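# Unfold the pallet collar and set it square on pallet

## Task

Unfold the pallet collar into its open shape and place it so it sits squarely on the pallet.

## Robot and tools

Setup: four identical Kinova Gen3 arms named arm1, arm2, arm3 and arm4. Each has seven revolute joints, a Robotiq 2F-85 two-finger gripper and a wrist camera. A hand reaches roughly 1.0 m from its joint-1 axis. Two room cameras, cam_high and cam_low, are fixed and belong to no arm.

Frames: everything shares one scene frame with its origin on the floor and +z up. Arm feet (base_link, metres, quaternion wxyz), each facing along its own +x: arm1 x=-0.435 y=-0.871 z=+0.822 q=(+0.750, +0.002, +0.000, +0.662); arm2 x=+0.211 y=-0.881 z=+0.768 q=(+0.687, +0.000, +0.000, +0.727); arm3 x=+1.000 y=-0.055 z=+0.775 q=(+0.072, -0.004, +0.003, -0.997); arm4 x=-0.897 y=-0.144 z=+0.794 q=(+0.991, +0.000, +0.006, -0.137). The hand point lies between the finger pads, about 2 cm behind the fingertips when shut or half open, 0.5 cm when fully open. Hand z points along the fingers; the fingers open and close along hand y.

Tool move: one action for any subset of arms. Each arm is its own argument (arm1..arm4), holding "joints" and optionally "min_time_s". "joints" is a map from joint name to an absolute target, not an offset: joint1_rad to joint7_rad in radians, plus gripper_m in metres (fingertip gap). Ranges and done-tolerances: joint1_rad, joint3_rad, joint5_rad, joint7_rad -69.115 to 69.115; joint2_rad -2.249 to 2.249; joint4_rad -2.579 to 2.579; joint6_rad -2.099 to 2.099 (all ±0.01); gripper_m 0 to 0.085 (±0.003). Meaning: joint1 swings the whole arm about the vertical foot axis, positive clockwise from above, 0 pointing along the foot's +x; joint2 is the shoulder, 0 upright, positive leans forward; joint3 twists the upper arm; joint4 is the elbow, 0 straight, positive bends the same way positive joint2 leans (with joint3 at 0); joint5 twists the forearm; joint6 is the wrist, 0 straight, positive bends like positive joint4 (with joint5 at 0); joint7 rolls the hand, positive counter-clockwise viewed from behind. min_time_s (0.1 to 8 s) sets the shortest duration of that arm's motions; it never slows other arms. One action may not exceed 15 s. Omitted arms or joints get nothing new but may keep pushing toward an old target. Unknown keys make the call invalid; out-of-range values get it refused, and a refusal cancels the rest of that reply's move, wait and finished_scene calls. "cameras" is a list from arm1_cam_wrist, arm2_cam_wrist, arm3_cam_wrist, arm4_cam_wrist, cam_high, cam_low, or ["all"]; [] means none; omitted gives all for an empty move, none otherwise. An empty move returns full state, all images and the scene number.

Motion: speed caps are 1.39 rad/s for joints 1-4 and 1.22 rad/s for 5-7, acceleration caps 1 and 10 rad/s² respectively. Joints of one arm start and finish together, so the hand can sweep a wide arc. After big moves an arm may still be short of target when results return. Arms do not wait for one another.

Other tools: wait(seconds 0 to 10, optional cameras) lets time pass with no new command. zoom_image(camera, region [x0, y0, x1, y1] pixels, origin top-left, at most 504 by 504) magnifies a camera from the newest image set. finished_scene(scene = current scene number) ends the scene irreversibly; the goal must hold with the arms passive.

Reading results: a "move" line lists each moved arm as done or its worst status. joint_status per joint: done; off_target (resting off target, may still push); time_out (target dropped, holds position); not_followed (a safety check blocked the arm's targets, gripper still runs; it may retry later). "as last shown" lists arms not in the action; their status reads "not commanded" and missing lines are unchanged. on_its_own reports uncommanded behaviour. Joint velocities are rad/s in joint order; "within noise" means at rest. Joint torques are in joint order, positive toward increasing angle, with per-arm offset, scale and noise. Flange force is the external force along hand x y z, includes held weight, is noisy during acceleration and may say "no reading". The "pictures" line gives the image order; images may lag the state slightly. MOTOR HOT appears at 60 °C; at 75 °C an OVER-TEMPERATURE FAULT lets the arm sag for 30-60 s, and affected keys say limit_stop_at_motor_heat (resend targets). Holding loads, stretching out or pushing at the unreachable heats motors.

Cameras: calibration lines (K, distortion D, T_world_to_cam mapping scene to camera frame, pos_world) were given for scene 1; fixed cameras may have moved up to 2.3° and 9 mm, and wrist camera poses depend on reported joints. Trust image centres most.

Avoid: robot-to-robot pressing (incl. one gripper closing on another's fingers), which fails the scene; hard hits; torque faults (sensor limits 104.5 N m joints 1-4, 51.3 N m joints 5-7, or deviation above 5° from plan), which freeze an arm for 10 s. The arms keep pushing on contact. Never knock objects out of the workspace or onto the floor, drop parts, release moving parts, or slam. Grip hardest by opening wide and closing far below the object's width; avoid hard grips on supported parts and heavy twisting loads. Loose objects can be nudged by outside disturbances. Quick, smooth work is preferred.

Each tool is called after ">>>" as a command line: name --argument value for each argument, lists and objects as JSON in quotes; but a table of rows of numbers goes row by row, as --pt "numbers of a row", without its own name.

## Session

>>> move

Scene clock: 0.00 s.
Joint torques (N m): no reading
Flange force (N): no reading
Joint velocities: within noise
arm1.joint_positions: joint1_rad=+0.123 joint2_rad=-0.301 joint3_rad=-0.054 joint4_rad=+1.535 joint5_rad=-0.014 joint6_rad=+2.018 joint7_rad=+1.958 gripper_m=+0.085
arm1.joint_status: not commanded
arm1.hand: x=-0.3895 y=-0.7413 z=+1.3037 quat_wxyz=(+0.047, +0.772, -0.633, +0.026) (m; scene frame)
arm2.joint_positions: joint1_rad=+0.278 joint2_rad=-0.305 joint3_rad=-0.059 joint4_rad=+1.563 joint5_rad=-0.073 joint6_rad=+2.064 joint7_rad=+1.479 gripper_m=+0.085
arm2.joint_status: not commanded
arm2.hand: x=+0.2322 y=-0.7667 z=+1.2451 quat_wxyz=(+0.083, +0.618, -0.781, +0.043) (m; scene frame)
arm3.joint_positions: joint1_rad=+0.368 joint2_rad=-0.351 joint3_rad=-0.122 joint4_rad=+1.572 joint5_rad=-0.014 joint6_rad=+2.059 joint7_rad=+1.341 gripper_m=+0.085
arm3.joint_status: not commanded
arm3.hand: x=+0.8987 y=-0.0339 z=+1.2552 quat_wxyz=(+0.021, -0.984, +0.167, -0.065) (m; scene frame)
arm4.joint_positions: joint1_rad=-0.442 joint2_rad=-0.407 joint3_rad=-0.070 joint4_rad=+1.482 joint5_rad=-0.023 joint6_rad=+1.964 joint7_rad=+1.516 gripper_m=+0.085
arm4.joint_status: not commanded
arm4.hand: x=-0.7507 y=-0.1242 z=+1.3034 quat_wxyz=(-0.045, +0.093, -0.995, -0.005) (m; scene frame)
pictures: arm1_cam_wrist, arm2_cam_wrist, arm3_cam_wrist, arm4_cam_wrist, cam_high, cam_low
camera_calibration:
arm1_cam_wrist: T_world_to_cam=[[-0.976488, -0.202195, 0.0747579, -0.63303], [-0.207657, 0.97537, -0.0743764, 0.792012], [-0.0578781, -0.0881517, -0.994424, 1.35773], [0, 0, 0, 1]] pos_world=[-0.375097, -0.780813, 1.45639]
arm2_cam_wrist: T_world_to_cam=[[-0.973531, 0.225882, 0.0348507, 0.354515], [0.216252, 0.959709, -0.179429, 0.963869], [-0.0739763, -0.167143, -0.983153, 1.25732], [0, 0, 0, 1]] pos_world=[0.229705, -0.794959, 1.39673]
arm3_cam_wrist: T_world_to_cam=[[-0.315543, -0.946939, -0.061145, 0.327525], [-0.941051, 0.320556, -0.108012, 1.04475], [0.121881, 0.0234582, -0.992267, 1.28431], [0, 0, 0, 1]] pos_world=[0.929982, -0.0548832, 1.40725]
arm4_cam_wrist: T_world_to_cam=[[-0.190297, 0.981697, 0.00765589, -0.0325979], [0.97799, 0.188887, 0.0886408, 0.692766], [0.0855723, 0.0243555, -0.996034, 1.51422], [0, 0, 0, 1]] pos_world=[-0.813297, -0.135733, 1.44706]

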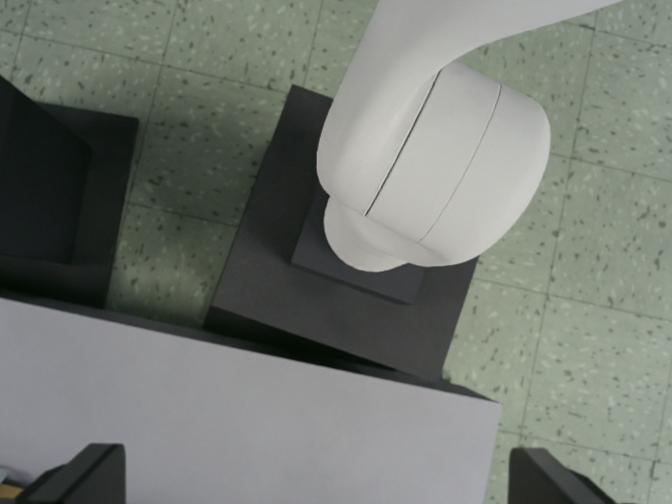

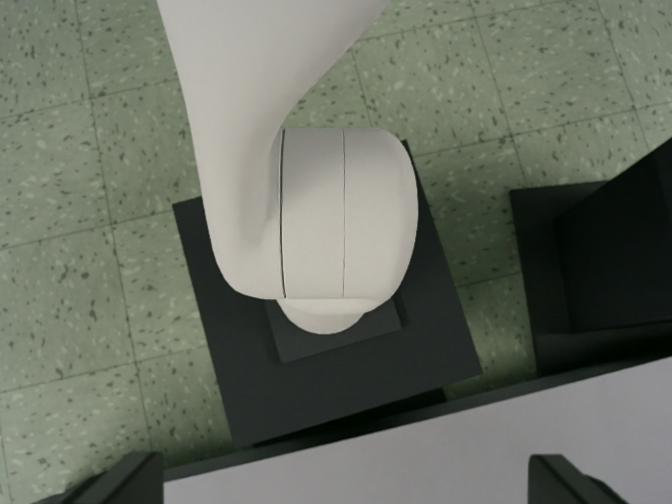

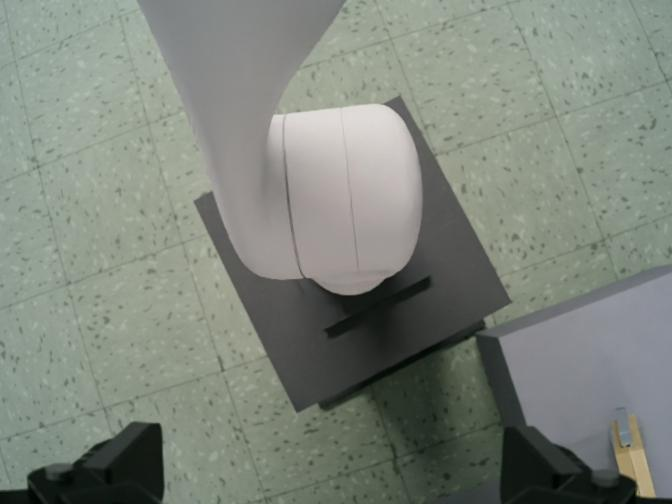

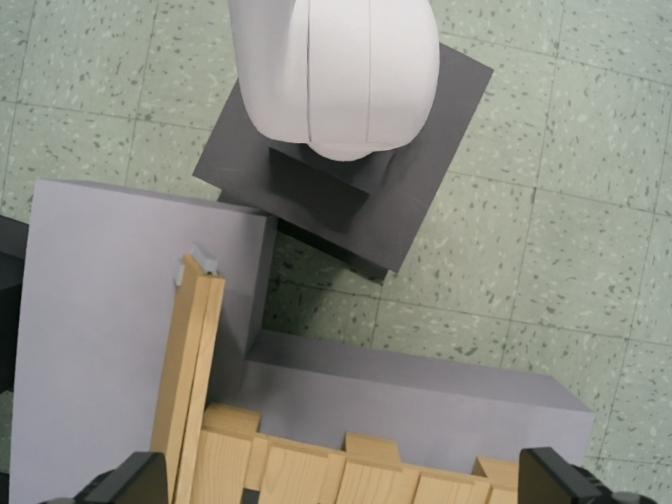

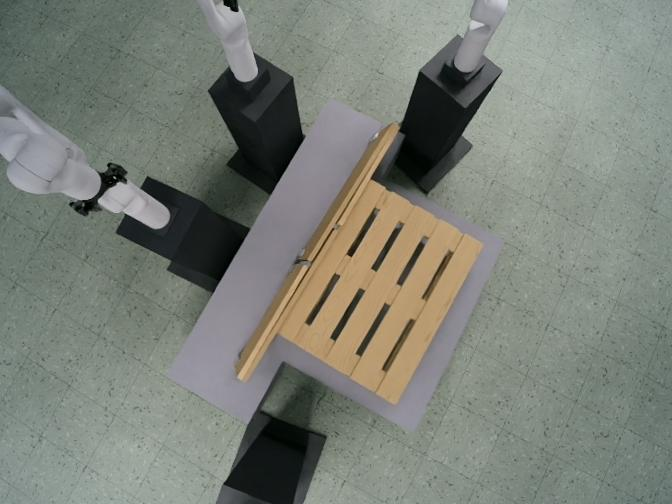

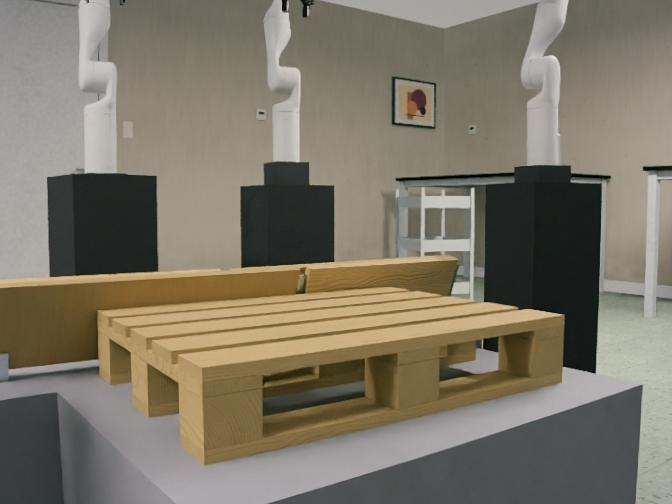

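>>> move --arm1 '{"joints": {"joint1_rad": 0.3925, "joint2_rad": 1.0306, "joint3_rad": 0, "joint4_rad": 1.5318, "joint5_rad": 0, "joint6_rad": 0.5793, "joint7_rad": -1.0538}, "min_time_s": 3.2}' --arm2 '{"joints": {"joint1_rad": -0.1496, "joint2_rad": 0.8349, "joint3_rad": 0, "joint4_rad": 1.7951, "joint5_rad": 0, "joint6_rad": 0.5116, "joint7_rad": 4.5063}, "min_time_s": 3.2}' --arm3 '{"joints": {"joint1_rad": -0.4971, "joint2_rad": 1.0201, "joint3_rad": 0, "joint4_rad": 1.5894, "joint5_rad": 0, "joint6_rad": 0.5321, "joint7_rad": 4.0362}, "min_time_s": 3.2}' --arm4 '{"joints": {"joint1_rad": 0.1538, "joint2_rad": 0.9331, "joint3_rad": 0, "joint4_rad": 2.2092, "joint5_rad": 0, "joint6_rad": -0.0008, "joint7_rad": 1.9644}, "min_time_s": 3.2}' --cameras '["all"]'

Scene clock: 26.60 s.
Joint torques (N m): arm1=[1.41 -21.86 1.03 -5.52 0.53 0.31 -0.36] | arm2=[-0.93 -20.05 0.79 -3.12 0.13 -0.05 0.04] | arm3=[0.49 -19.72 1.73 -3.61 -0.2 -0.34 -0.22] | arm4=[1.67 -15.66 2.44 0.19 -0.18 0.76 0.29]
Flange force (N): arm1=[-1.7 -4.0 0.2] | arm2=[5.9 1.4 0.7] | arm3=[1.9 -1.2 -4.2] | arm4=[0.0 5.5 -0.3]
move: arm1 done; arm2 done; arm3 done; arm4 done
Joint velocities: within noise
arm1.joint_positions: joint1_rad=+0.392 joint2_rad=+1.031 joint3_rad=+0.000 joint4_rad=+1.532 joint5_rad=+0.000 joint6_rad=+0.579 joint7_rad=-1.054 gripper_m=+0.085
arm1.joint_status: all done
arm1.hand: x=-0.1498 y=-0.4196 z=+0.7497 quat_wxyz=(+0.002, -0.707, -0.707, +0.000) (m; scene frame)
arm2.joint_positions: joint1_rad=-0.150 joint2_rad=+0.835 joint3_rad=+0.000 joint4_rad=+1.795 joint5_rad=+0.000 joint6_rad=+0.512 joint7_rad=+4.506 gripper_m=+0.085
arm2.joint_status: all done
arm2.hand: x=+0.1407 y=-0.4196 z=+0.7500 quat_wxyz=(+0.000, +0.707, +0.707, +0.000) (m; scene frame)
arm3.joint_positions: joint1_rad=-0.497 joint2_rad=+1.020 joint3_rad=+0.000 joint4_rad=+1.589 joint5_rad=+0.000 joint6_rad=+0.532 joint7_rad=+4.036 gripper_m=+0.085
arm3.joint_status: all done
arm3.hand: x=+0.5692 y=-0.3452 z=+0.6997 quat_wxyz=(+0.004, -0.017, -1.000, -0.003) (m; scene frame)
arm4.joint_positions: joint1_rad=+0.154 joint2_rad=+0.933 joint3_rad=+0.000 joint4_rad=+2.209 joint5_rad=+0.000 joint6_rad=-0.001 joint7_rad=+1.964 gripper_m=+0.085
arm4.joint_status: all done
arm4.hand: x=-0.6017 y=-0.3068 z=+0.6996 quat_wxyz=(+0.006, -0.018, -1.000, -0.001) (m; scene frame)
pictures: arm1_cam_wrist, arm2_cam_wrist, arm3_cam_wrist, arm4_cam_wrist, cam_high, cam_low
camera_calibration:
arm1_cam_wrist: T_world_to_cam=[[0.999458, 0.0125205, 0.0304597, 0.126878], [0.0118763, -0.999704, 0.021238, -0.380855], [0.0307166, -0.0208648, -0.99931, 0.894229], [0, 0, 0, 1]] pos_world=[-0.149754, -0.363673, 0.897836]
arm2_cam_wrist: T_world_to_cam=[[0.999982, 0.00587133, -0.00100167, -0.138816], [0.00587356, -0.99998, 0.00223169, -0.367196], [-0.000988543, -0.00223754, -0.999997, 0.8934], [0, 0, 0, 1]] pos_world=[0.141853, -0.364374, 0.894077]
arm3_cam_wrist: T_world_to_cam=[[0.0235784, 0.999708, 0.0053121, 0.327115], [0.999712, -0.023602, 0.00443124, -0.527701], [0.00455533, 0.00520608, -0.999976, 0.846402], [0, 0, 0, 1]] pos_world=[0.51598, -0.34388, 0.846982]
arm4_cam_wrist: T_world_to_cam=[[0.0307115, 0.999503, 0.0071531, 0.318372], [0.999433, -0.0306092, -0.0139999, 0.652531], [-0.013774, 0.00757901, -0.999876, 0.84234], [0, 0, 0, 1]] pos_world=[-0.650337, -0.304625, 0.849094]

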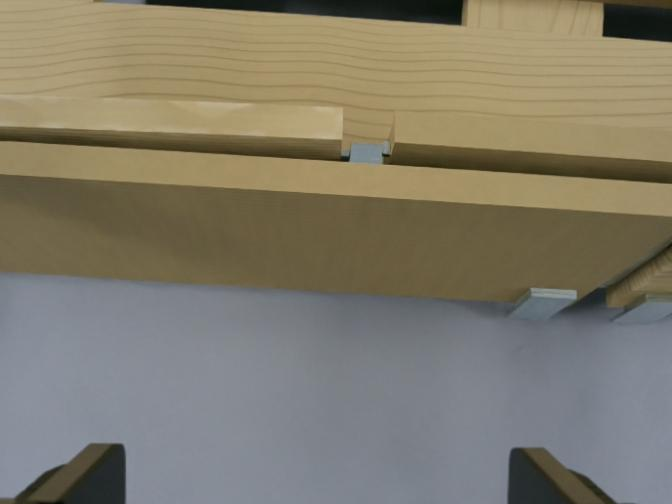

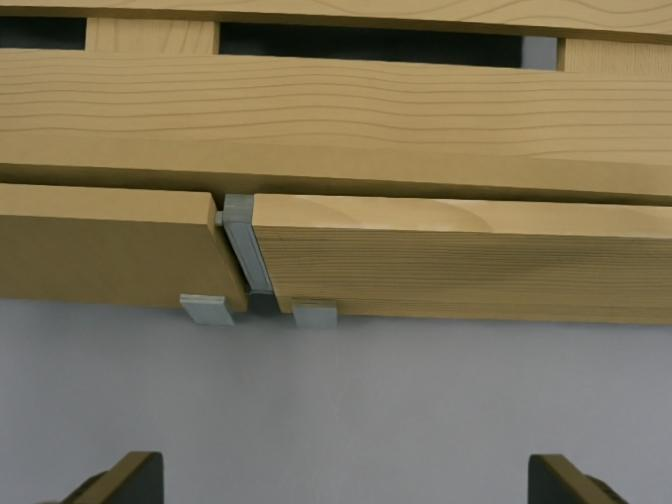

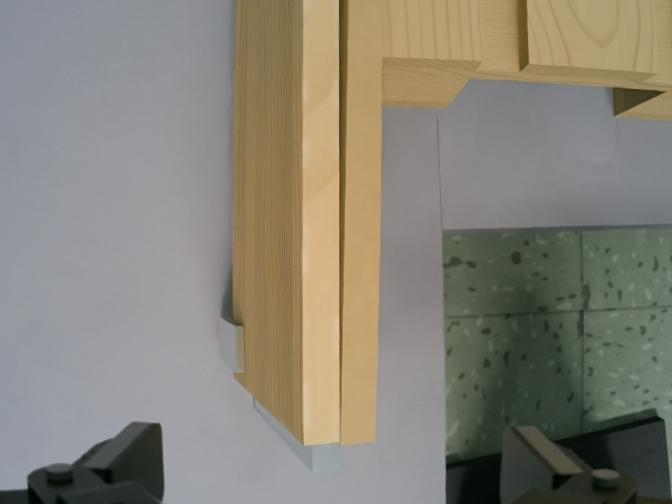

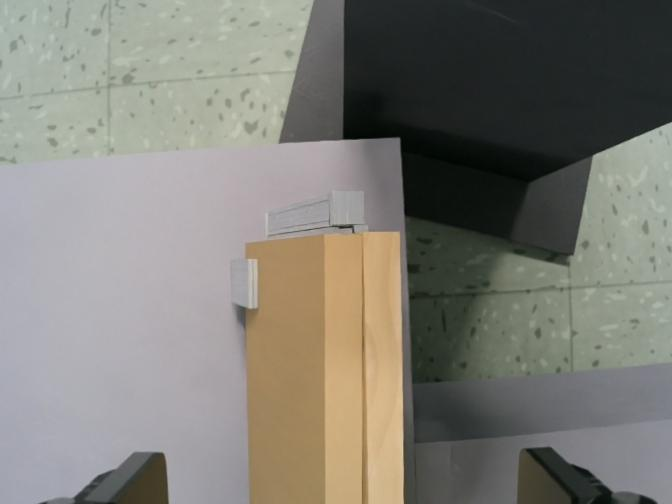

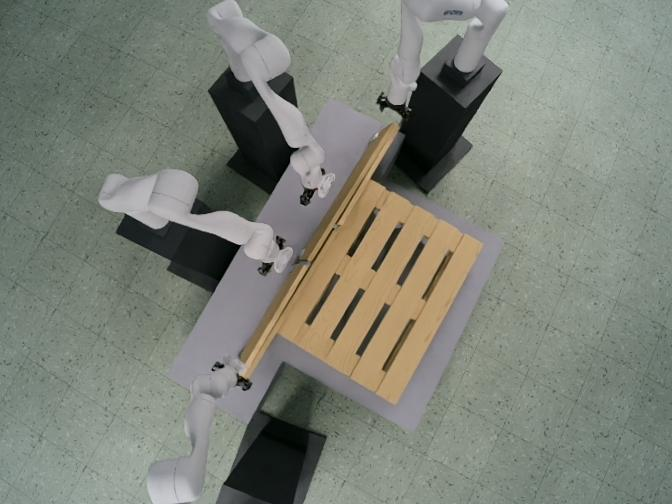

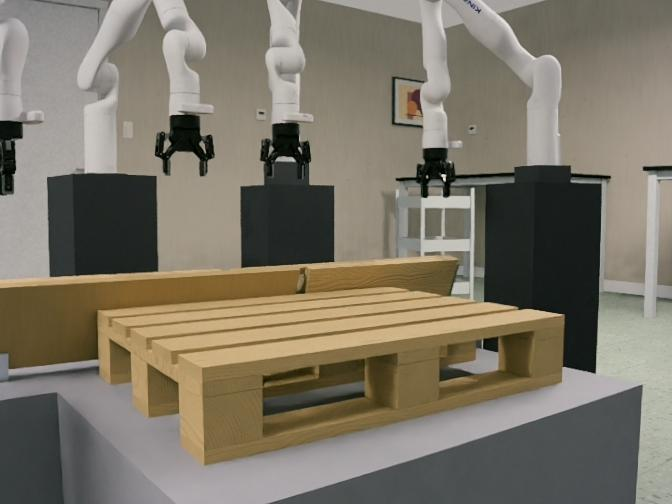

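>>> move --arm3 '{"joints": {"joint1_rad": -0.5033, "joint2_rad": 1.4808, "joint3_rad": 0, "joint4_rad": 1.3413, "joint5_rad": 0, "joint6_rad": 0.3195, "joint7_rad": 4.03}, "min_time_s": 2.8}' --arm4 '{"joints": {"joint1_rad": 0.1274, "joint2_rad": 1.5004, "joint3_rad": 0, "joint4_rad": 1.9055, "joint5_rad": 0, "joint6_rad": -0.2643, "joint7_rad": 1.938}, "min_time_s": 2.8}' --cameras '["arm3_cam_wrist", "arm4_cam_wrist"]'

>>> zoom_image --camera "arm3_cam_wrist" --region '[140, 300, 560, 504]'

>>> zoom_image --camera "arm4_cam_wrist" --region '[140, 300, 560, 504]'

Scene clock: 43.10 s.
Joint torques (N m): arm1=[1.39 -21.84 0.95 -5.57 0.52 0.31 -0.34] | arm2=[-0.98 -20.09 0.81 -3.14 0.07 -0.04 0.04] | arm3=[0.48 -20.85 1.8 -1.86 -0.22 -0.36 -0.23] | arm4=[1.69 -17.14 2.52 2.59 -0.18 0.74 0.29]
Flange force (N): arm1=[-1.9 -4.1 0.2] | arm2=[5.8 1.5 0.8] | arm3=[2.9 -1.9 -2.8] | arm4=[-0.3 5.5 -1.3]
move: arm3 done; arm4 done
Joint velocities: within noise
arm1, arm2: as last shown
arm1.hand: x=-0.1499 y=-0.4196 z=+0.7497 quat_wxyz=(+0.002, -0.707, -0.707, +0.000) (m; scene frame)
arm3.joint_positions: joint1_rad=-0.503 joint2_rad=+1.481 joint3_rad=+0.000 joint4_rad=+1.341 joint5_rad=+0.000 joint6_rad=+0.320 joint7_rad=+4.030 gripper_m=+0.085
arm3.joint_status: all done
arm3.hand: x=+0.5694 y=-0.3465 z=+0.4898 quat_wxyz=(+0.004, -0.017, -1.000, -0.003) (m; scene frame)
arm4.joint_positions: joint1_rad=+0.127 joint2_rad=+1.500 joint3_rad=+0.000 joint4_rad=+1.906 joint5_rad=+0.000 joint6_rad=-0.264 joint7_rad=+1.938 gripper_m=+0.085
arm4.joint_status: all done
arm4.hand: x=-0.6004 y=-0.2984 z=+0.4896 quat_wxyz=(+0.006, -0.018, -1.000, -0.001) (m; scene frame)
pictures: arm3_cam_wrist, arm4_cam_wrist
camera_calibration:
arm3_cam_wrist: T_world_to_cam=[[0.023477, 0.99971, 0.00541126, 0.329612], [0.999714, -0.023501, 0.00442955, -0.527069], [0.00455543, 0.00530572, -0.999976, 0.636547], [0, 0, 0, 1]] pos_world=[0.51628, -0.34528, 0.637082]
arm4_cam_wrist: T_world_to_cam=[[0.0307115, 0.999503, 0.0071531, 0.311539], [0.999433, -0.0306092, -0.0139999, 0.648546], [-0.013774, 0.00757901, -0.999876, 0.632321], [0, 0, 0, 1]] pos_world=[-0.649037, -0.296325, 0.639094]

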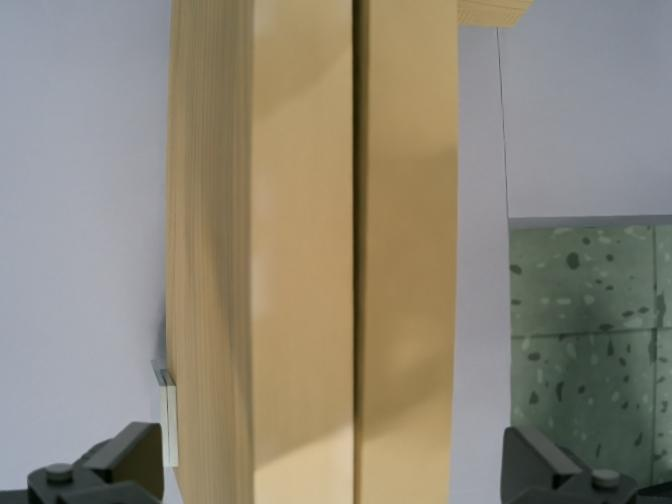

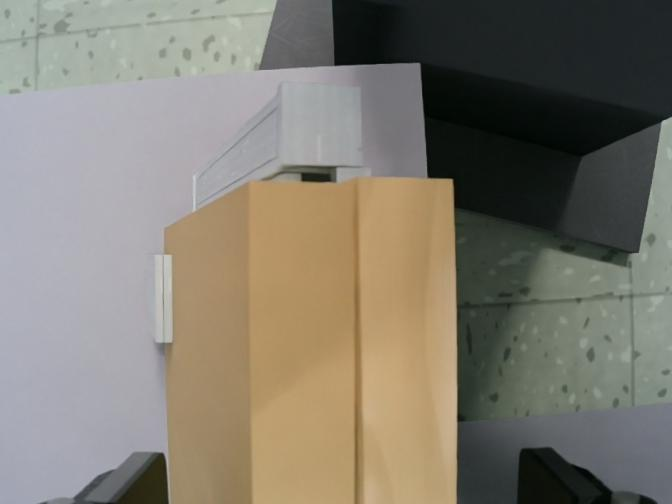

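Scaled by 1.200.

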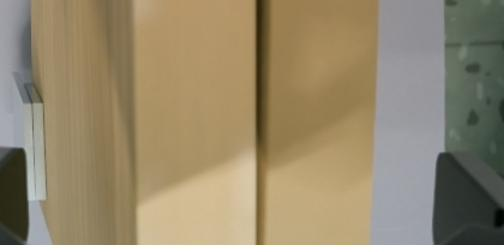

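Scaled by 1.200.

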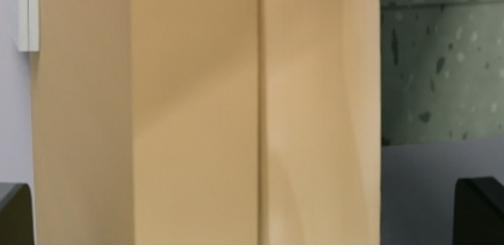

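>>> move --arm3 '{"joints": {"gripper_m": 0.06}}' --arm4 '{"joints": {"gripper_m": 0.06}}'

>>> move --arm3 '{"joints": {"joint1_rad": -0.5598, "joint2_rad": 1.4953, "joint3_rad": 0, "joint4_rad": 1.252, "joint5_rad": 0, "joint6_rad": 0.3944, "joint7_rad": 3.9735}, "min_time_s": 2.5}' --arm4 '{"joints": {"joint1_rad": 0.2259, "joint2_rad": 1.4844, "joint3_rad": 0, "joint4_rad": 1.8575, "joint5_rad": 0, "joint6_rad": -0.2003, "joint7_rad": 2.0365}, "min_time_s": 2.5}' --cameras '["arm1_cam_wrist", "arm2_cam_wrist", "cam_low"]'

Scene clock: 51.23 s.
Joint torques (N m): arm1=[1.41 -21.89 0.98 -5.53 0.51 0.31 -0.35] | arm2=[-0.93 -20.13 0.98 -3.09 0.11 -0.04 0.08] | arm3=[0.58 -20.76 1.91 -1.82 -0.2 -0.32 -0.25] | arm4=[-0.54 -13.93 -1.94 2.78 0.47 1.19 0.35]
Flange force (N): arm1=[-1.7 -4.0 0.3] | arm2=[6.0 1.3 0.9] | arm3=[2.8 -2.0 -3.0] | arm4=[1.0 -1.1 -8.6]
move: arm3 done; arm4 done
Joint velocities: within noise
arm1, arm2: as last shown
arm3.joint_positions: joint1_rad=-0.503 joint2_rad=+1.481 joint3_rad=+0.000 joint4_rad=+1.341 joint5_rad=+0.000 joint6_rad=+0.320 joint7_rad=+4.030 gripper_m=+0.060
arm3.joint_status: all done
arm3.hand: x=+0.5694 y=-0.3465 z=+0.4898 quat_wxyz=(+0.004, -0.017, -1.000, -0.003) (m; scene frame)
arm4.joint_positions: joint1_rad=+0.127 joint2_rad=+1.500 joint3_rad=+0.000 joint4_rad=+1.905 joint5_rad=+0.000 joint6_rad=-0.264 joint7_rad=+1.938 gripper_m=+0.060
arm4.joint_status: all done
arm4.hand: x=-0.6005 y=-0.2985 z=+0.4896 quat_wxyz=(+0.006, -0.018, -1.000, -0.001) (m; scene frame)
pictures: none

Scene clock: 54.03 s.
Joint torques (N m): arm1=[1.4 -21.88 0.99 -5.55 0.53 0.28 -0.34] | arm2=[-0.96 -20.06 0.84 -3.14 0.11 -0.09 0.07] | arm3=[0.51 -21.45 1.82 -2.46 -0.2 -0.33 -0.25] | arm4=[0.81 -17.36 0.85 2.95 -0.01 1.16 0.28]
Flange force (N): arm1=[-1.7 -4.0 0.2] | arm2=[5.9 1.4 0.6] | arm3=[2.7 -2.0 -2.8] | arm4=[-0.7 2.2 0.1]
move: arm3 done; arm4 done
Joint velocities: within noise
arm1, arm2: as last shown
arm3.joint_positions: joint1_rad=-0.560 joint2_rad=+1.495 joint3_rad=+0.000 joint4_rad=+1.252 joint5_rad=+0.000 joint6_rad=+0.394 joint7_rad=+3.974 gripper_m=+0.060
arm3.joint_status: all done
arm3.hand: x=+0.5695 y=-0.3847 z=+0.4917 quat_wxyz=(+0.004, -0.017, -1.000, -0.003) (m; scene frame)
arm4.joint_positions: joint1_rad=+0.226 joint2_rad=+1.484 joint3_rad=+0.000 joint4_rad=+1.858 joint5_rad=+0.000 joint6_rad=-0.200 joint7_rad=+2.037 gripper_m=+0.060
arm4.joint_status: all done
arm4.hand: x=-0.6004 y=-0.3364 z=+0.4916 quat_wxyz=(+0.006, -0.018, -1.000, -0.001) (m; scene frame)
pictures: arm1_cam_wrist, arm2_cam_wrist, cam_low
camera_calibration:
arm1_cam_wrist: T_world_to_cam=[[0.999458, 0.0125205, 0.0304597, 0.126878], [0.0118763, -0.999704, 0.021238, -0.380855], [0.0307166, -0.0208648, -0.99931, 0.894229], [0, 0, 0, 1]] pos_world=[-0.149754, -0.363673, 0.897836]
arm2_cam_wrist: T_world_to_cam=[[0.999982, 0.00587194, -0.00110165, -0.138625], [0.00587439, -0.99998, 0.0022311, -0.367295], [-0.00108852, -0.00223754, -0.999997, 0.893413], [0, 0, 0, 1]] pos_world=[0.141753, -0.364474, 0.894077]

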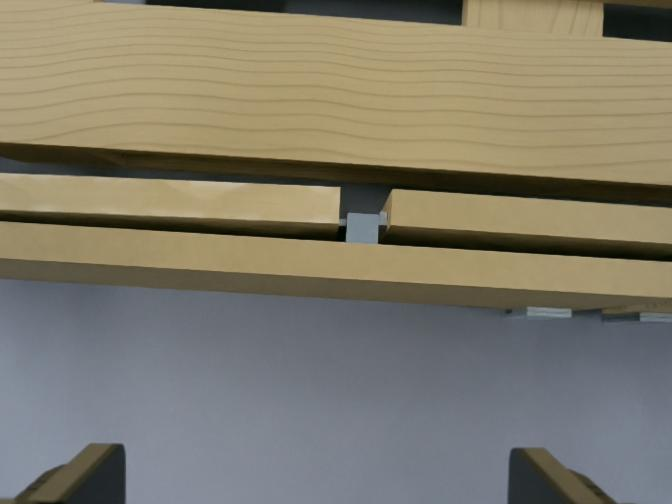

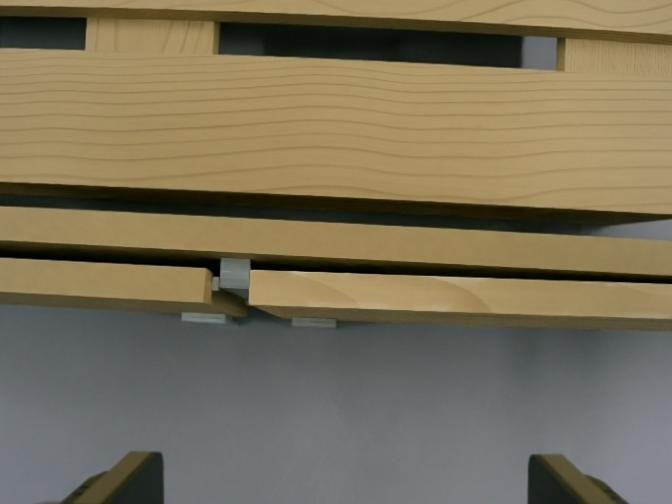

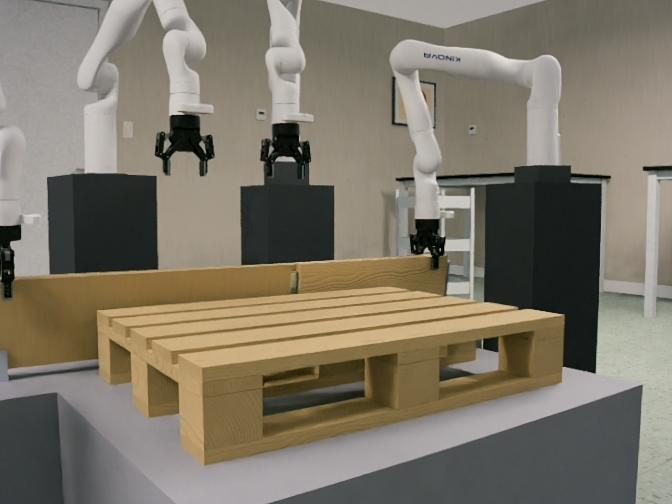

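>>> move --arm3 '{"joints": {"joint1_rad": -0.6033, "joint2_rad": 1.5115, "joint3_rad": 0, "joint4_rad": 1.1667, "joint5_rad": 0, "joint6_rad": 0.4633, "joint7_rad": 3.93}, "min_time_s": 2.5}' --arm4 '{"joints": {"joint1_rad": 0.301, "joint2_rad": 1.4718, "joint3_rad": 0, "joint4_rad": 1.8095, "joint5_rad": 0, "joint6_rad": -0.1397, "joint7_rad": 2.1116}, "min_time_s": 2.5}' --cameras '["arm1_cam_wrist", "arm2_cam_wrist", "arm3_cam_wrist", "arm4_cam_wrist"]'

Scene clock: 58.17 s.
Joint torques (N m): arm1=[1.37 -21.87 1 -5.51 0.51 0.31 -0.35] | arm2=[-0.94 -20.01 0.95 -3.12 0.08 -0.07 0.06] | arm3=[0.53 -22.01 1.81 -3.02 -0.19 -0.34 -0.22] | arm4=[1.73 -18.18 2.61 1.48 -0.16 0.75 0.29]
Flange force (N): arm1=[-1.7 -3.9 0.2] | arm2=[5.8 1.4 0.5] | arm3=[2.5 -2.1 -2.8] | arm4=[-0.9 5.0 -1.3]
move: arm3 done; arm4 done
Joint velocities: within noise
arm1, arm2: as last shown
arm3.joint_positions: joint1_rad=-0.603 joint2_rad=+1.512 joint3_rad=+0.000 joint4_rad=+1.167 joint5_rad=+0.000 joint6_rad=+0.463 joint7_rad=+3.930 gripper_m=+0.060
arm3.joint_status: all done
arm3.hand: x=+0.5695 y=-0.4168 z=+0.4938 quat_wxyz=(+0.004, -0.017, -1.000, -0.003) (m; scene frame)
arm4.joint_positions: joint1_rad=+0.301 joint2_rad=+1.472 joint3_rad=+0.000 joint4_rad=+1.809 joint5_rad=+0.000 joint6_rad=-0.140 joint7_rad=+2.112 gripper_m=+0.060
arm4.joint_status: all done
arm4.hand: x=-0.6004 y=-0.3684 z=+0.4936 quat_wxyz=(+0.006, -0.018, -1.000, -0.001) (m; scene frame)
pictures: arm1_cam_wrist, arm2_cam_wrist, arm3_cam_wrist, arm4_cam_wrist
camera_calibration:
arm1_cam_wrist: T_world_to_cam=[[0.999458, 0.0125205, 0.0304597, 0.126878], [0.0118763, -0.999704, 0.021238, -0.380855], [0.0307166, -0.0208648, -0.99931, 0.894229], [0, 0, 0, 1]] pos_world=[-0.149754, -0.363673, 0.897836]
arm2_cam_wrist: T_world_to_cam=[[0.999982, 0.00587194, -0.00110165, -0.138625], [0.00587439, -0.99998, 0.0022311, -0.367295], [-0.00108852, -0.00223754, -0.999997, 0.893413], [0, 0, 0, 1]] pos_world=[0.141753, -0.364474, 0.894077]
arm3_cam_wrist: T_world_to_cam=[[0.0234778, 0.99971, 0.00531129, 0.399934], [0.999714, -0.0235014, 0.0044319, -0.528741], [0.00455544, 0.00520572, -0.999976, 0.640878], [0, 0, 0, 1]] pos_world=[0.51628, -0.41558, 0.641082]
arm4_cam_wrist: T_world_to_cam=[[0.0307115, 0.999503, 0.0071531, 0.381472], [0.999433, -0.0306092, -0.0139999, 0.646359], [-0.013774, 0.00757901, -0.999876, 0.636853], [0, 0, 0, 1]] pos_world=[-0.648937, -0.366325, 0.643094]

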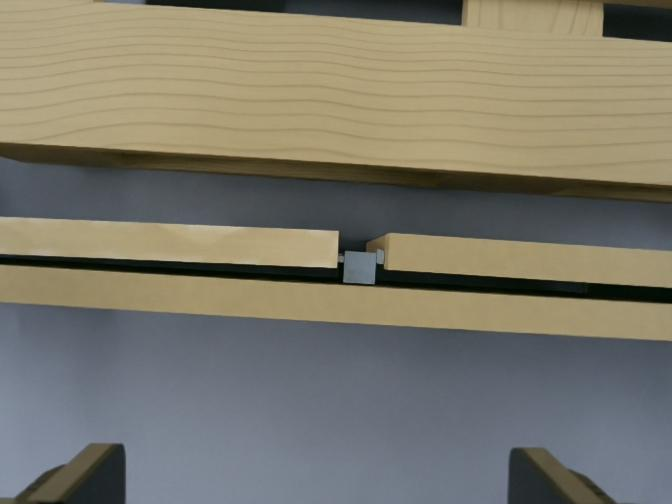

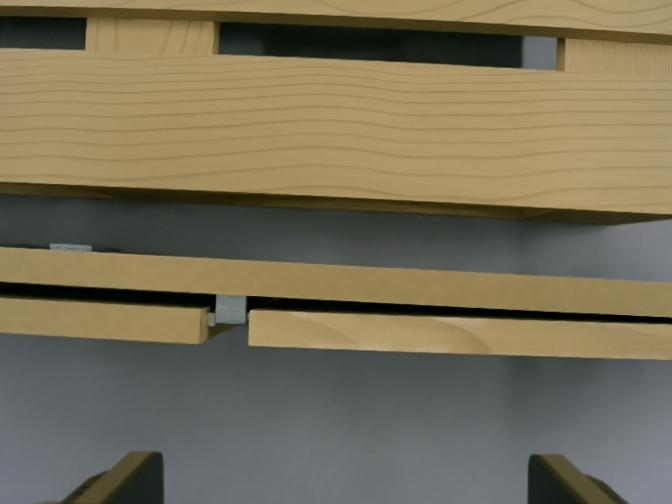

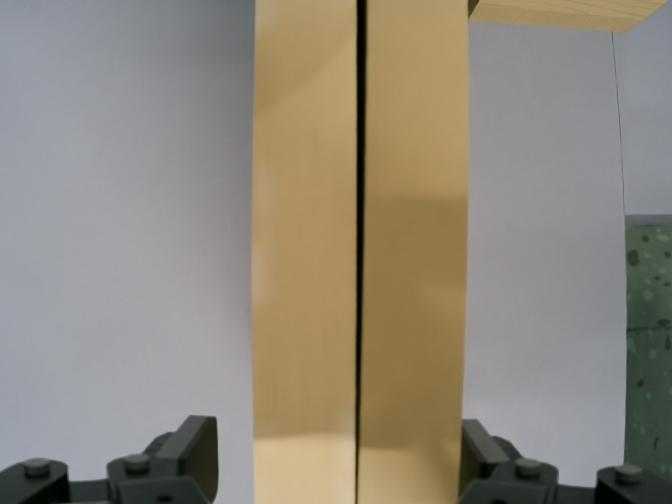

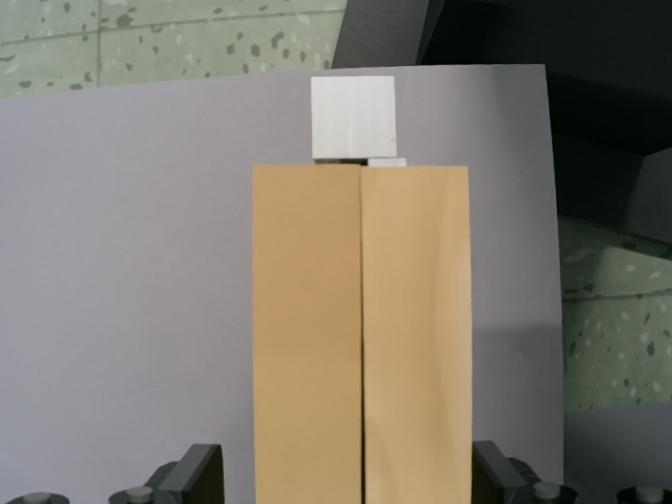

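>>> move --arm1 '{"joints": {"joint1_rad": 0.3826, "joint2_rad": 1.3732, "joint3_rad": 0, "joint4_rad": 1.1674, "joint5_rad": 0, "joint6_rad": 0.601, "joint7_rad": -1.0637, "gripper_m": 0}, "min_time_s": 2.2}' --arm2 '{"joints": {"joint1_rad": -0.2793, "joint2_rad": 1.1465, "joint3_rad": 0, "joint4_rad": 1.6415, "joint5_rad": 0, "joint6_rad": 0.3536, "joint7_rad": 4.3765, "gripper_m": 0}, "min_time_s": 2.2}' --arm4 '{"joints": {"joint1_rad": 0.3025, "joint2_rad": 1.1538, "joint3_rad": 0, "joint4_rad": 2.0214, "joint5_rad": 0, "joint6_rad": -0.0337, "joint7_rad": 2.1131, "gripper_m": 0.085}, "min_time_s": 2.5}' --cameras '["arm1_cam_wrist", "arm2_cam_wrist", "cam_high"]'

Scene clock: 73.97 s.
Joint torques (N m): arm1=[1.35 -24.62 1.04 -5.7 0.51 0.29 -0.36] | arm2=[-0.93 -22.21 0.94 -1.79 0.12 -0.05 0.06] | arm3=[0.5 -22 1.79 -3.04 -0.21 -0.34 -0.23] | arm4=[1.76 -17.64 2.59 0.53 -0.2 0.7 0.27]
Flange force (N): arm1=[-2.4 -3.9 -0.6] | arm2=[6.0 0.4 2.0] | arm3=[2.5 -2.0 -2.9] | arm4=[-0.9 4.9 -0.6]
move: arm1 done; arm2 done; arm4 done
Joint velocities: within noise
arm1.joint_positions: joint1_rad=+0.383 joint2_rad=+1.373 joint3_rad=+0.000 joint4_rad=+1.167 joint5_rad=+0.000 joint6_rad=+0.601 joint7_rad=-1.064 gripper_m=+0.000
arm1.joint_status: all done
arm1.hand: x=-0.1268 y=-0.3662 z=+0.6198 quat_wxyz=(+0.002, -0.707, -0.707, +0.000) (m; scene frame)
arm2.joint_positions: joint1_rad=-0.279 joint2_rad=+1.147 joint3_rad=+0.000 joint4_rad=+1.641 joint5_rad=+0.000 joint6_rad=+0.354 joint7_rad=+4.377 gripper_m=+0.000
arm2.joint_status: all done
arm2.hand: x=+0.0729 y=-0.4075 z=+0.6200 quat_wxyz=(+0.000, +0.707, +0.707, +0.000) (m; scene frame)
arm3: as last shown
arm4.joint_positions: joint1_rad=+0.303 joint2_rad=+1.154 joint3_rad=+0.000 joint4_rad=+2.021 joint5_rad=+0.000 joint6_rad=-0.034 joint7_rad=+2.113 gripper_m=+0.085
arm4.joint_status: all done
arm4.hand: x=-0.5998 y=-0.3687 z=+0.6196 quat_wxyz=(+0.006, -0.018, -1.000, -0.001) (m; scene frame)
pictures: arm1_cam_wrist, arm2_cam_wrist, cam_high
camera_calibration:
arm1_cam_wrist: T_world_to_cam=[[0.999458, 0.0125213, 0.0304585, 0.10708], [0.0118741, -0.999702, 0.021338, -0.325062], [0.0307166, -0.0209647, -0.999308, 0.76479], [0, 0, 0, 1]] pos_world=[-0.126654, -0.310273, 0.767936]
arm2_cam_wrist: T_world_to_cam=[[0.999983, 0.00577197, -0.00110227, -0.0711754], [0.00577442, -0.999981, 0.00223263, -0.354501], [-0.00108936, -0.00223896, -0.999997, 0.763267], [0, 0, 0, 1]] pos_world=[0.0740527, -0.352374, 0.763977]

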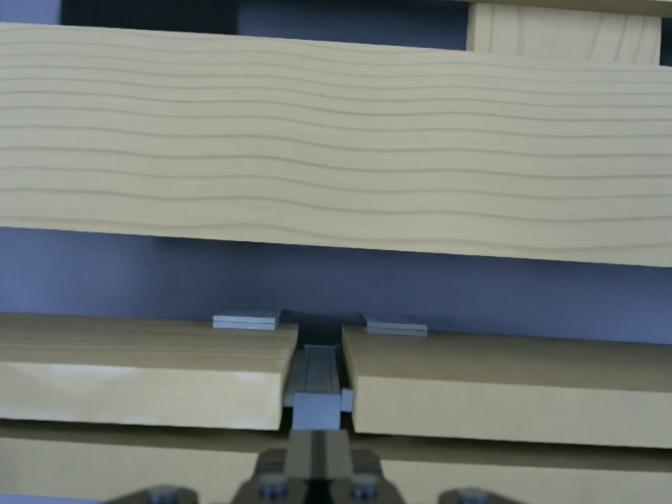

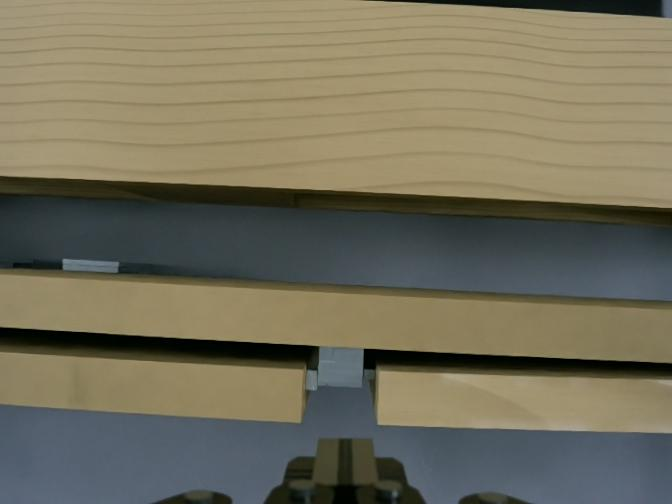

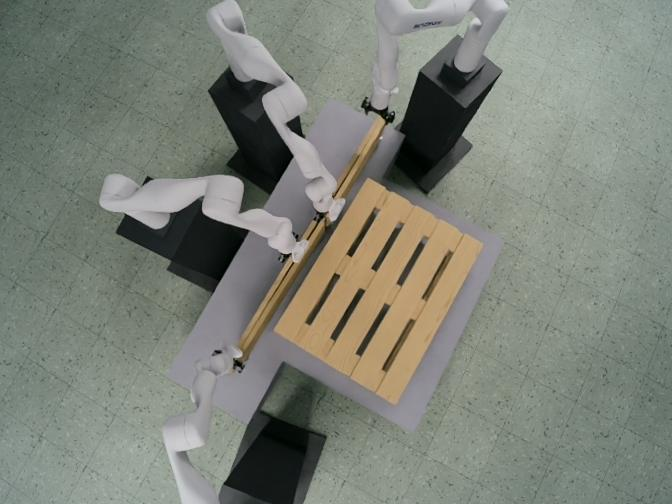

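>>> move --arm1 '{"joints": {"joint1_rad": 0.383, "joint2_rad": 1.5824, "joint3_rad": 0, "joint4_rad": 1.0017, "joint5_rad": 0, "joint6_rad": 0.5575, "joint7_rad": -1.0634}, "min_time_s": 2.2}' --arm2 '{"joints": {"joint1_rad": -0.2841, "joint2_rad": 1.3625, "joint3_rad": 0, "joint4_rad": 1.5173, "joint5_rad": 0, "joint6_rad": 0.2617, "joint7_rad": 4.3717}, "min_time_s": 2.2}' --arm3 '{"joints": {"gripper_m": 0.085}}' --arm4 '{"joints": {"joint1_rad": -0.4186, "joint2_rad": 0.9575, "joint3_rad": 0, "joint4_rad": 1.7427, "joint5_rad": 0, "joint6_rad": 0.4414, "joint7_rad": 1.392}, "min_time_s": 2.5}' --cameras '["arm1_cam_wrist", "arm2_cam_wrist"]'

Scene clock: 81.80 s.
Joint torques (N m): arm1=[-1.3 -21.63 -1.42 -3.47 -0.15 1.26 -0.3] | arm2=[-0.86 -22.85 1.02 -0.97 0.13 -0.07 0.12] | arm3=[0.53 -22.01 1.81 -3.04 -0.21 -0.34 -0.25] | arm4=[1.61 -19.79 2.34 -3.52 -0.16 0.76 0.28]
Flange force (N): arm1=[-3.4 0.7 -4.1] | arm2=[6.0 0.1 3.2] | arm3=[2.5 -2.0 -2.9] | arm4=[2.5 3.4 -0.2]
move: arm1 done; arm2 done; arm3 done; arm4 done
Joint velocities: within noise
arm1.joint_positions: joint1_rad=+0.383 joint2_rad=+1.582 joint3_rad=+0.000 joint4_rad=+1.002 joint5_rad=+0.000 joint6_rad=+0.557 joint7_rad=-1.063 gripper_m=+0.000
arm1.joint_status: all done
arm1.hand: x=-0.1284 y=-0.3689 z=+0.5248 quat_wxyz=(+0.002, -0.707, -0.707, +0.000) (m; scene frame)
arm2.joint_positions: joint1_rad=-0.284 joint2_rad=+1.362 joint3_rad=+0.000 joint4_rad=+1.517 joint5_rad=+0.000 joint6_rad=+0.262 joint7_rad=+4.372 gripper_m=+0.000
arm2.joint_status: all done
arm2.hand: x=+0.0704 y=-0.4074 z=+0.5250 quat_wxyz=(+0.000, +0.707, +0.707, +0.000) (m; scene frame)
arm3.joint_positions: joint1_rad=-0.603 joint2_rad=+1.512 joint3_rad=+0.000 joint4_rad=+1.167 joint5_rad=+0.000 joint6_rad=+0.463 joint7_rad=+3.930 gripper_m=+0.085
arm3.joint_status: all done
arm3.hand: x=+0.5695 y=-0.4168 z=+0.4938 quat_wxyz=(+0.004, -0.017, -1.000, -0.003) (m; scene frame)
arm4.joint_positions: joint1_rad=-0.419 joint2_rad=+0.957 joint3_rad=+0.000 joint4_rad=+1.743 joint5_rad=+0.000 joint6_rad=+0.441 joint7_rad=+1.392 gripper_m=+0.085
arm4.joint_status: all done
arm4.hand: x=-0.4214 y=-0.0999 z=+0.7195 quat_wxyz=(+0.006, -0.018, -1.000, -0.001) (m; scene frame)
pictures: arm1_cam_wrist, arm2_cam_wrist
camera_calibration:
arm1_cam_wrist: T_world_to_cam=[[0.999459, 0.0124205, 0.0304614, 0.111572], [0.0117764, -0.999705, 0.0212358, -0.325561], [0.0307162, -0.0208656, -0.99931, 0.669883], [0, 0, 0, 1]] pos_world=[-0.128254, -0.312873, 0.672936]
arm2_cam_wrist: T_world_to_cam=[[0.999983, 0.0057735, -0.00110226, -0.0687801], [0.00577595, -0.999981, 0.00223261, -0.354175], [-0.00108935, -0.00223894, -0.999997, 0.668364], [0, 0, 0, 1]] pos_world=[0.0715527, -0.352274, 0.669077]

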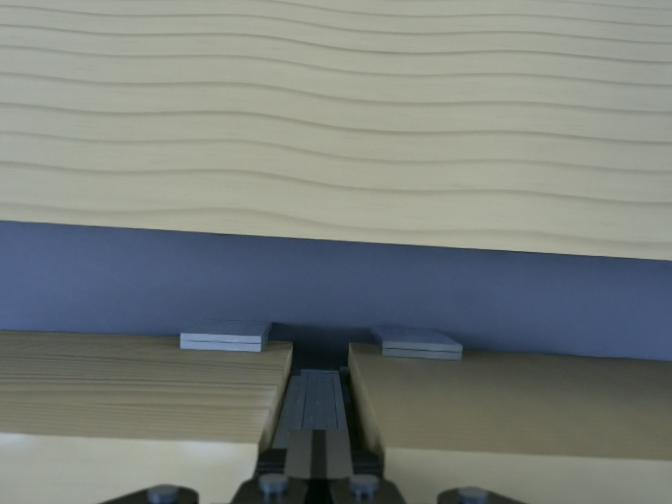

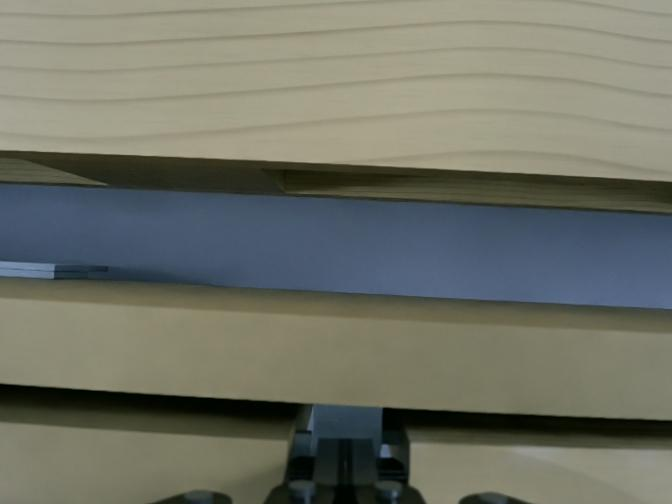

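>>> move --arm1 '{"joints": {"joint1_rad": 0.4001, "joint2_rad": 1.559, "joint3_rad": 0, "joint4_rad": 1.0876, "joint5_rad": 0, "joint6_rad": 0.495, "joint7_rad": -1.0463}, "min_time_s": 1.8}'

>>> move --arm1 '{"joints": {"joint1_rad": 0.4182, "joint2_rad": 1.5392, "joint3_rad": 0, "joint4_rad": 1.1665, "joint5_rad": 0, "joint6_rad": 0.436, "joint7_rad": -1.0282}, "min_time_s": 1.8}' --cameras '["arm1_cam_wrist", "arm2_cam_wrist", "arm3_cam_wrist"]'

Scene clock: 89.77 s.
Joint torques (N m): arm1=[2.17 -22.7 1.85 -3.92 0.75 0.79 -0.31] | arm2=[-0.67 -23.83 1.5 -2.3 0.18 -0.7 0] | arm3=[0.51 -22.02 1.81 -3.05 -0.19 -0.33 -0.23] | arm4=[1.63 -19.76 2.38 -3.52 -0.14 0.76 0.28]
Flange force (N): arm1=[-0.7 -4.9 -2.6] | arm2=[3.7 0.5 2.9] | arm3=[2.4 -2.0 -2.9] | arm4=[2.6 3.4 -0.2]
move: arm1 done
Joint velocities: within noise
arm1.joint_positions: joint1_rad=+0.400 joint2_rad=+1.559 joint3_rad=+0.000 joint4_rad=+1.088 joint5_rad=+0.000 joint6_rad=+0.495 joint7_rad=-1.046 gripper_m=+0.000
arm1.joint_status: all done
arm1.hand: x=-0.1284 y=-0.3889 z=+0.5248 quat_wxyz=(+0.002, -0.707, -0.707, +0.000) (m; scene frame)
arm2, arm3, arm4: as last shown
arm2.joint_positions: joint1_rad=-0.284 joint2_rad=+1.363 joint3_rad=+0.000 joint4_rad=+1.517 joint5_rad=+0.000 joint6_rad=+0.262 joint7_rad=+4.372 gripper_m=+0.000
pictures: none

Scene clock: 91.87 s.
Joint torques (N m): arm1=[3.55 -16.31 3.12 1.49 0.98 3.47 -0.34] | arm2=[0.07 -23.53 2.39 -2.62 0.22 -0.92 0.06] | arm3=[0.52 -22.01 1.81 -3.03 -0.22 -0.34 -0.23] | arm4=[1.58 -19.7 2.41 -3.51 -0.17 0.76 0.29]
Flange force (N): arm1=[6.6 -3.3 -5.0] | arm2=[2.5 -0.7 1.5] | arm3=[2.5 -2.1 -2.9] | arm4=[2.6 3.3 -0.4]
move: arm1 done
Joint velocities: within noise
arm1.joint_positions: joint1_rad=+0.418 joint2_rad=+1.539 joint3_rad=+0.000 joint4_rad=+1.167 joint5_rad=+0.000 joint6_rad=+0.436 joint7_rad=-1.028 gripper_m=+0.000
arm1.joint_status: all done
arm1.hand: x=-0.1284 y=-0.4089 z=+0.5247 quat_wxyz=(+0.002, -0.707, -0.707, +0.000) (m; scene frame)
arm2.joint_positions: joint1_rad=-0.284 joint2_rad=+1.362 joint3_rad=+0.000 joint4_rad=+1.517 joint5_rad=+0.000 joint6_rad=+0.262 joint7_rad=+4.372 gripper_m=+0.000
arm2.joint_status: not commanded
arm2.hand: x=+0.0704 y=-0.4074 z=+0.5251 quat_wxyz=(+0.000, +0.707, +0.707, +0.000) (m; scene frame)
arm3, arm4: as last shown
pictures: arm1_cam_wrist, arm2_cam_wrist, arm3_cam_wrist
camera_calibration:
arm1_cam_wrist: T_world_to_cam=[[0.999458, 0.0125235, 0.0304584, 0.11211], [0.0118763, -0.999702, 0.021338, -0.365601], [0.0307166, -0.0209647, -0.999308, 0.668912], [0, 0, 0, 1]] pos_world=[-0.128254, -0.352873, 0.672836]
arm2_cam_wrist: T_world_to_cam=[[0.999983, 0.0056721, -0.00110231, -0.0688158], [0.00567445, -0.999982, 0.00213415, -0.354102], [-0.00109018, -0.00214037, -0.999997, 0.668399], [0, 0, 0, 1]] pos_world=[0.0715526, -0.352274, 0.669077]
arm3_cam_wrist: T_world_to_cam=[[0.0234778, 0.99971, 0.00531129, 0.399934], [0.999714, -0.0235014, 0.0044319, -0.528741], [0.00455544, 0.00520572, -0.999976, 0.640878], [0, 0, 0, 1]] pos_world=[0.51628, -0.41558, 0.641082]

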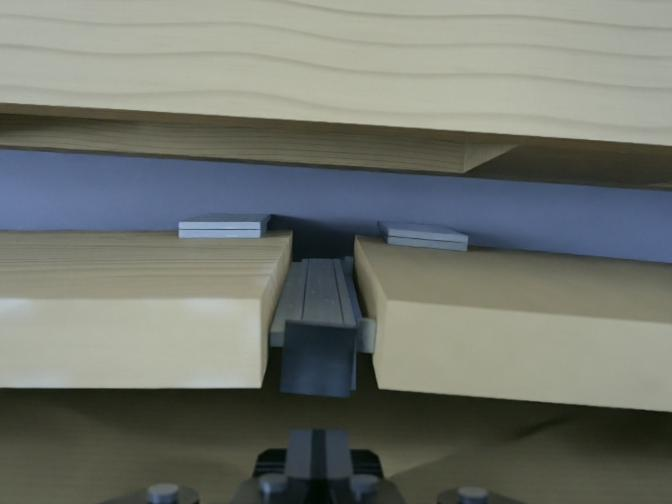

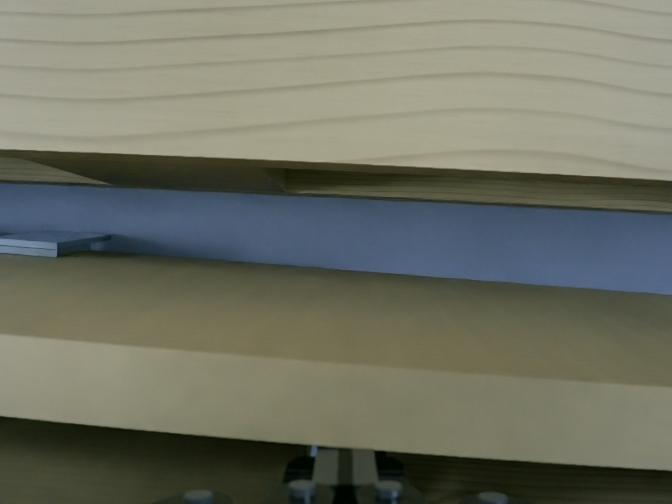

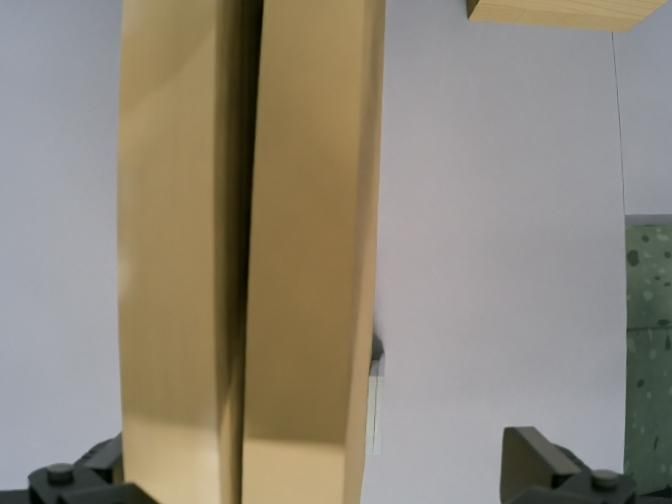

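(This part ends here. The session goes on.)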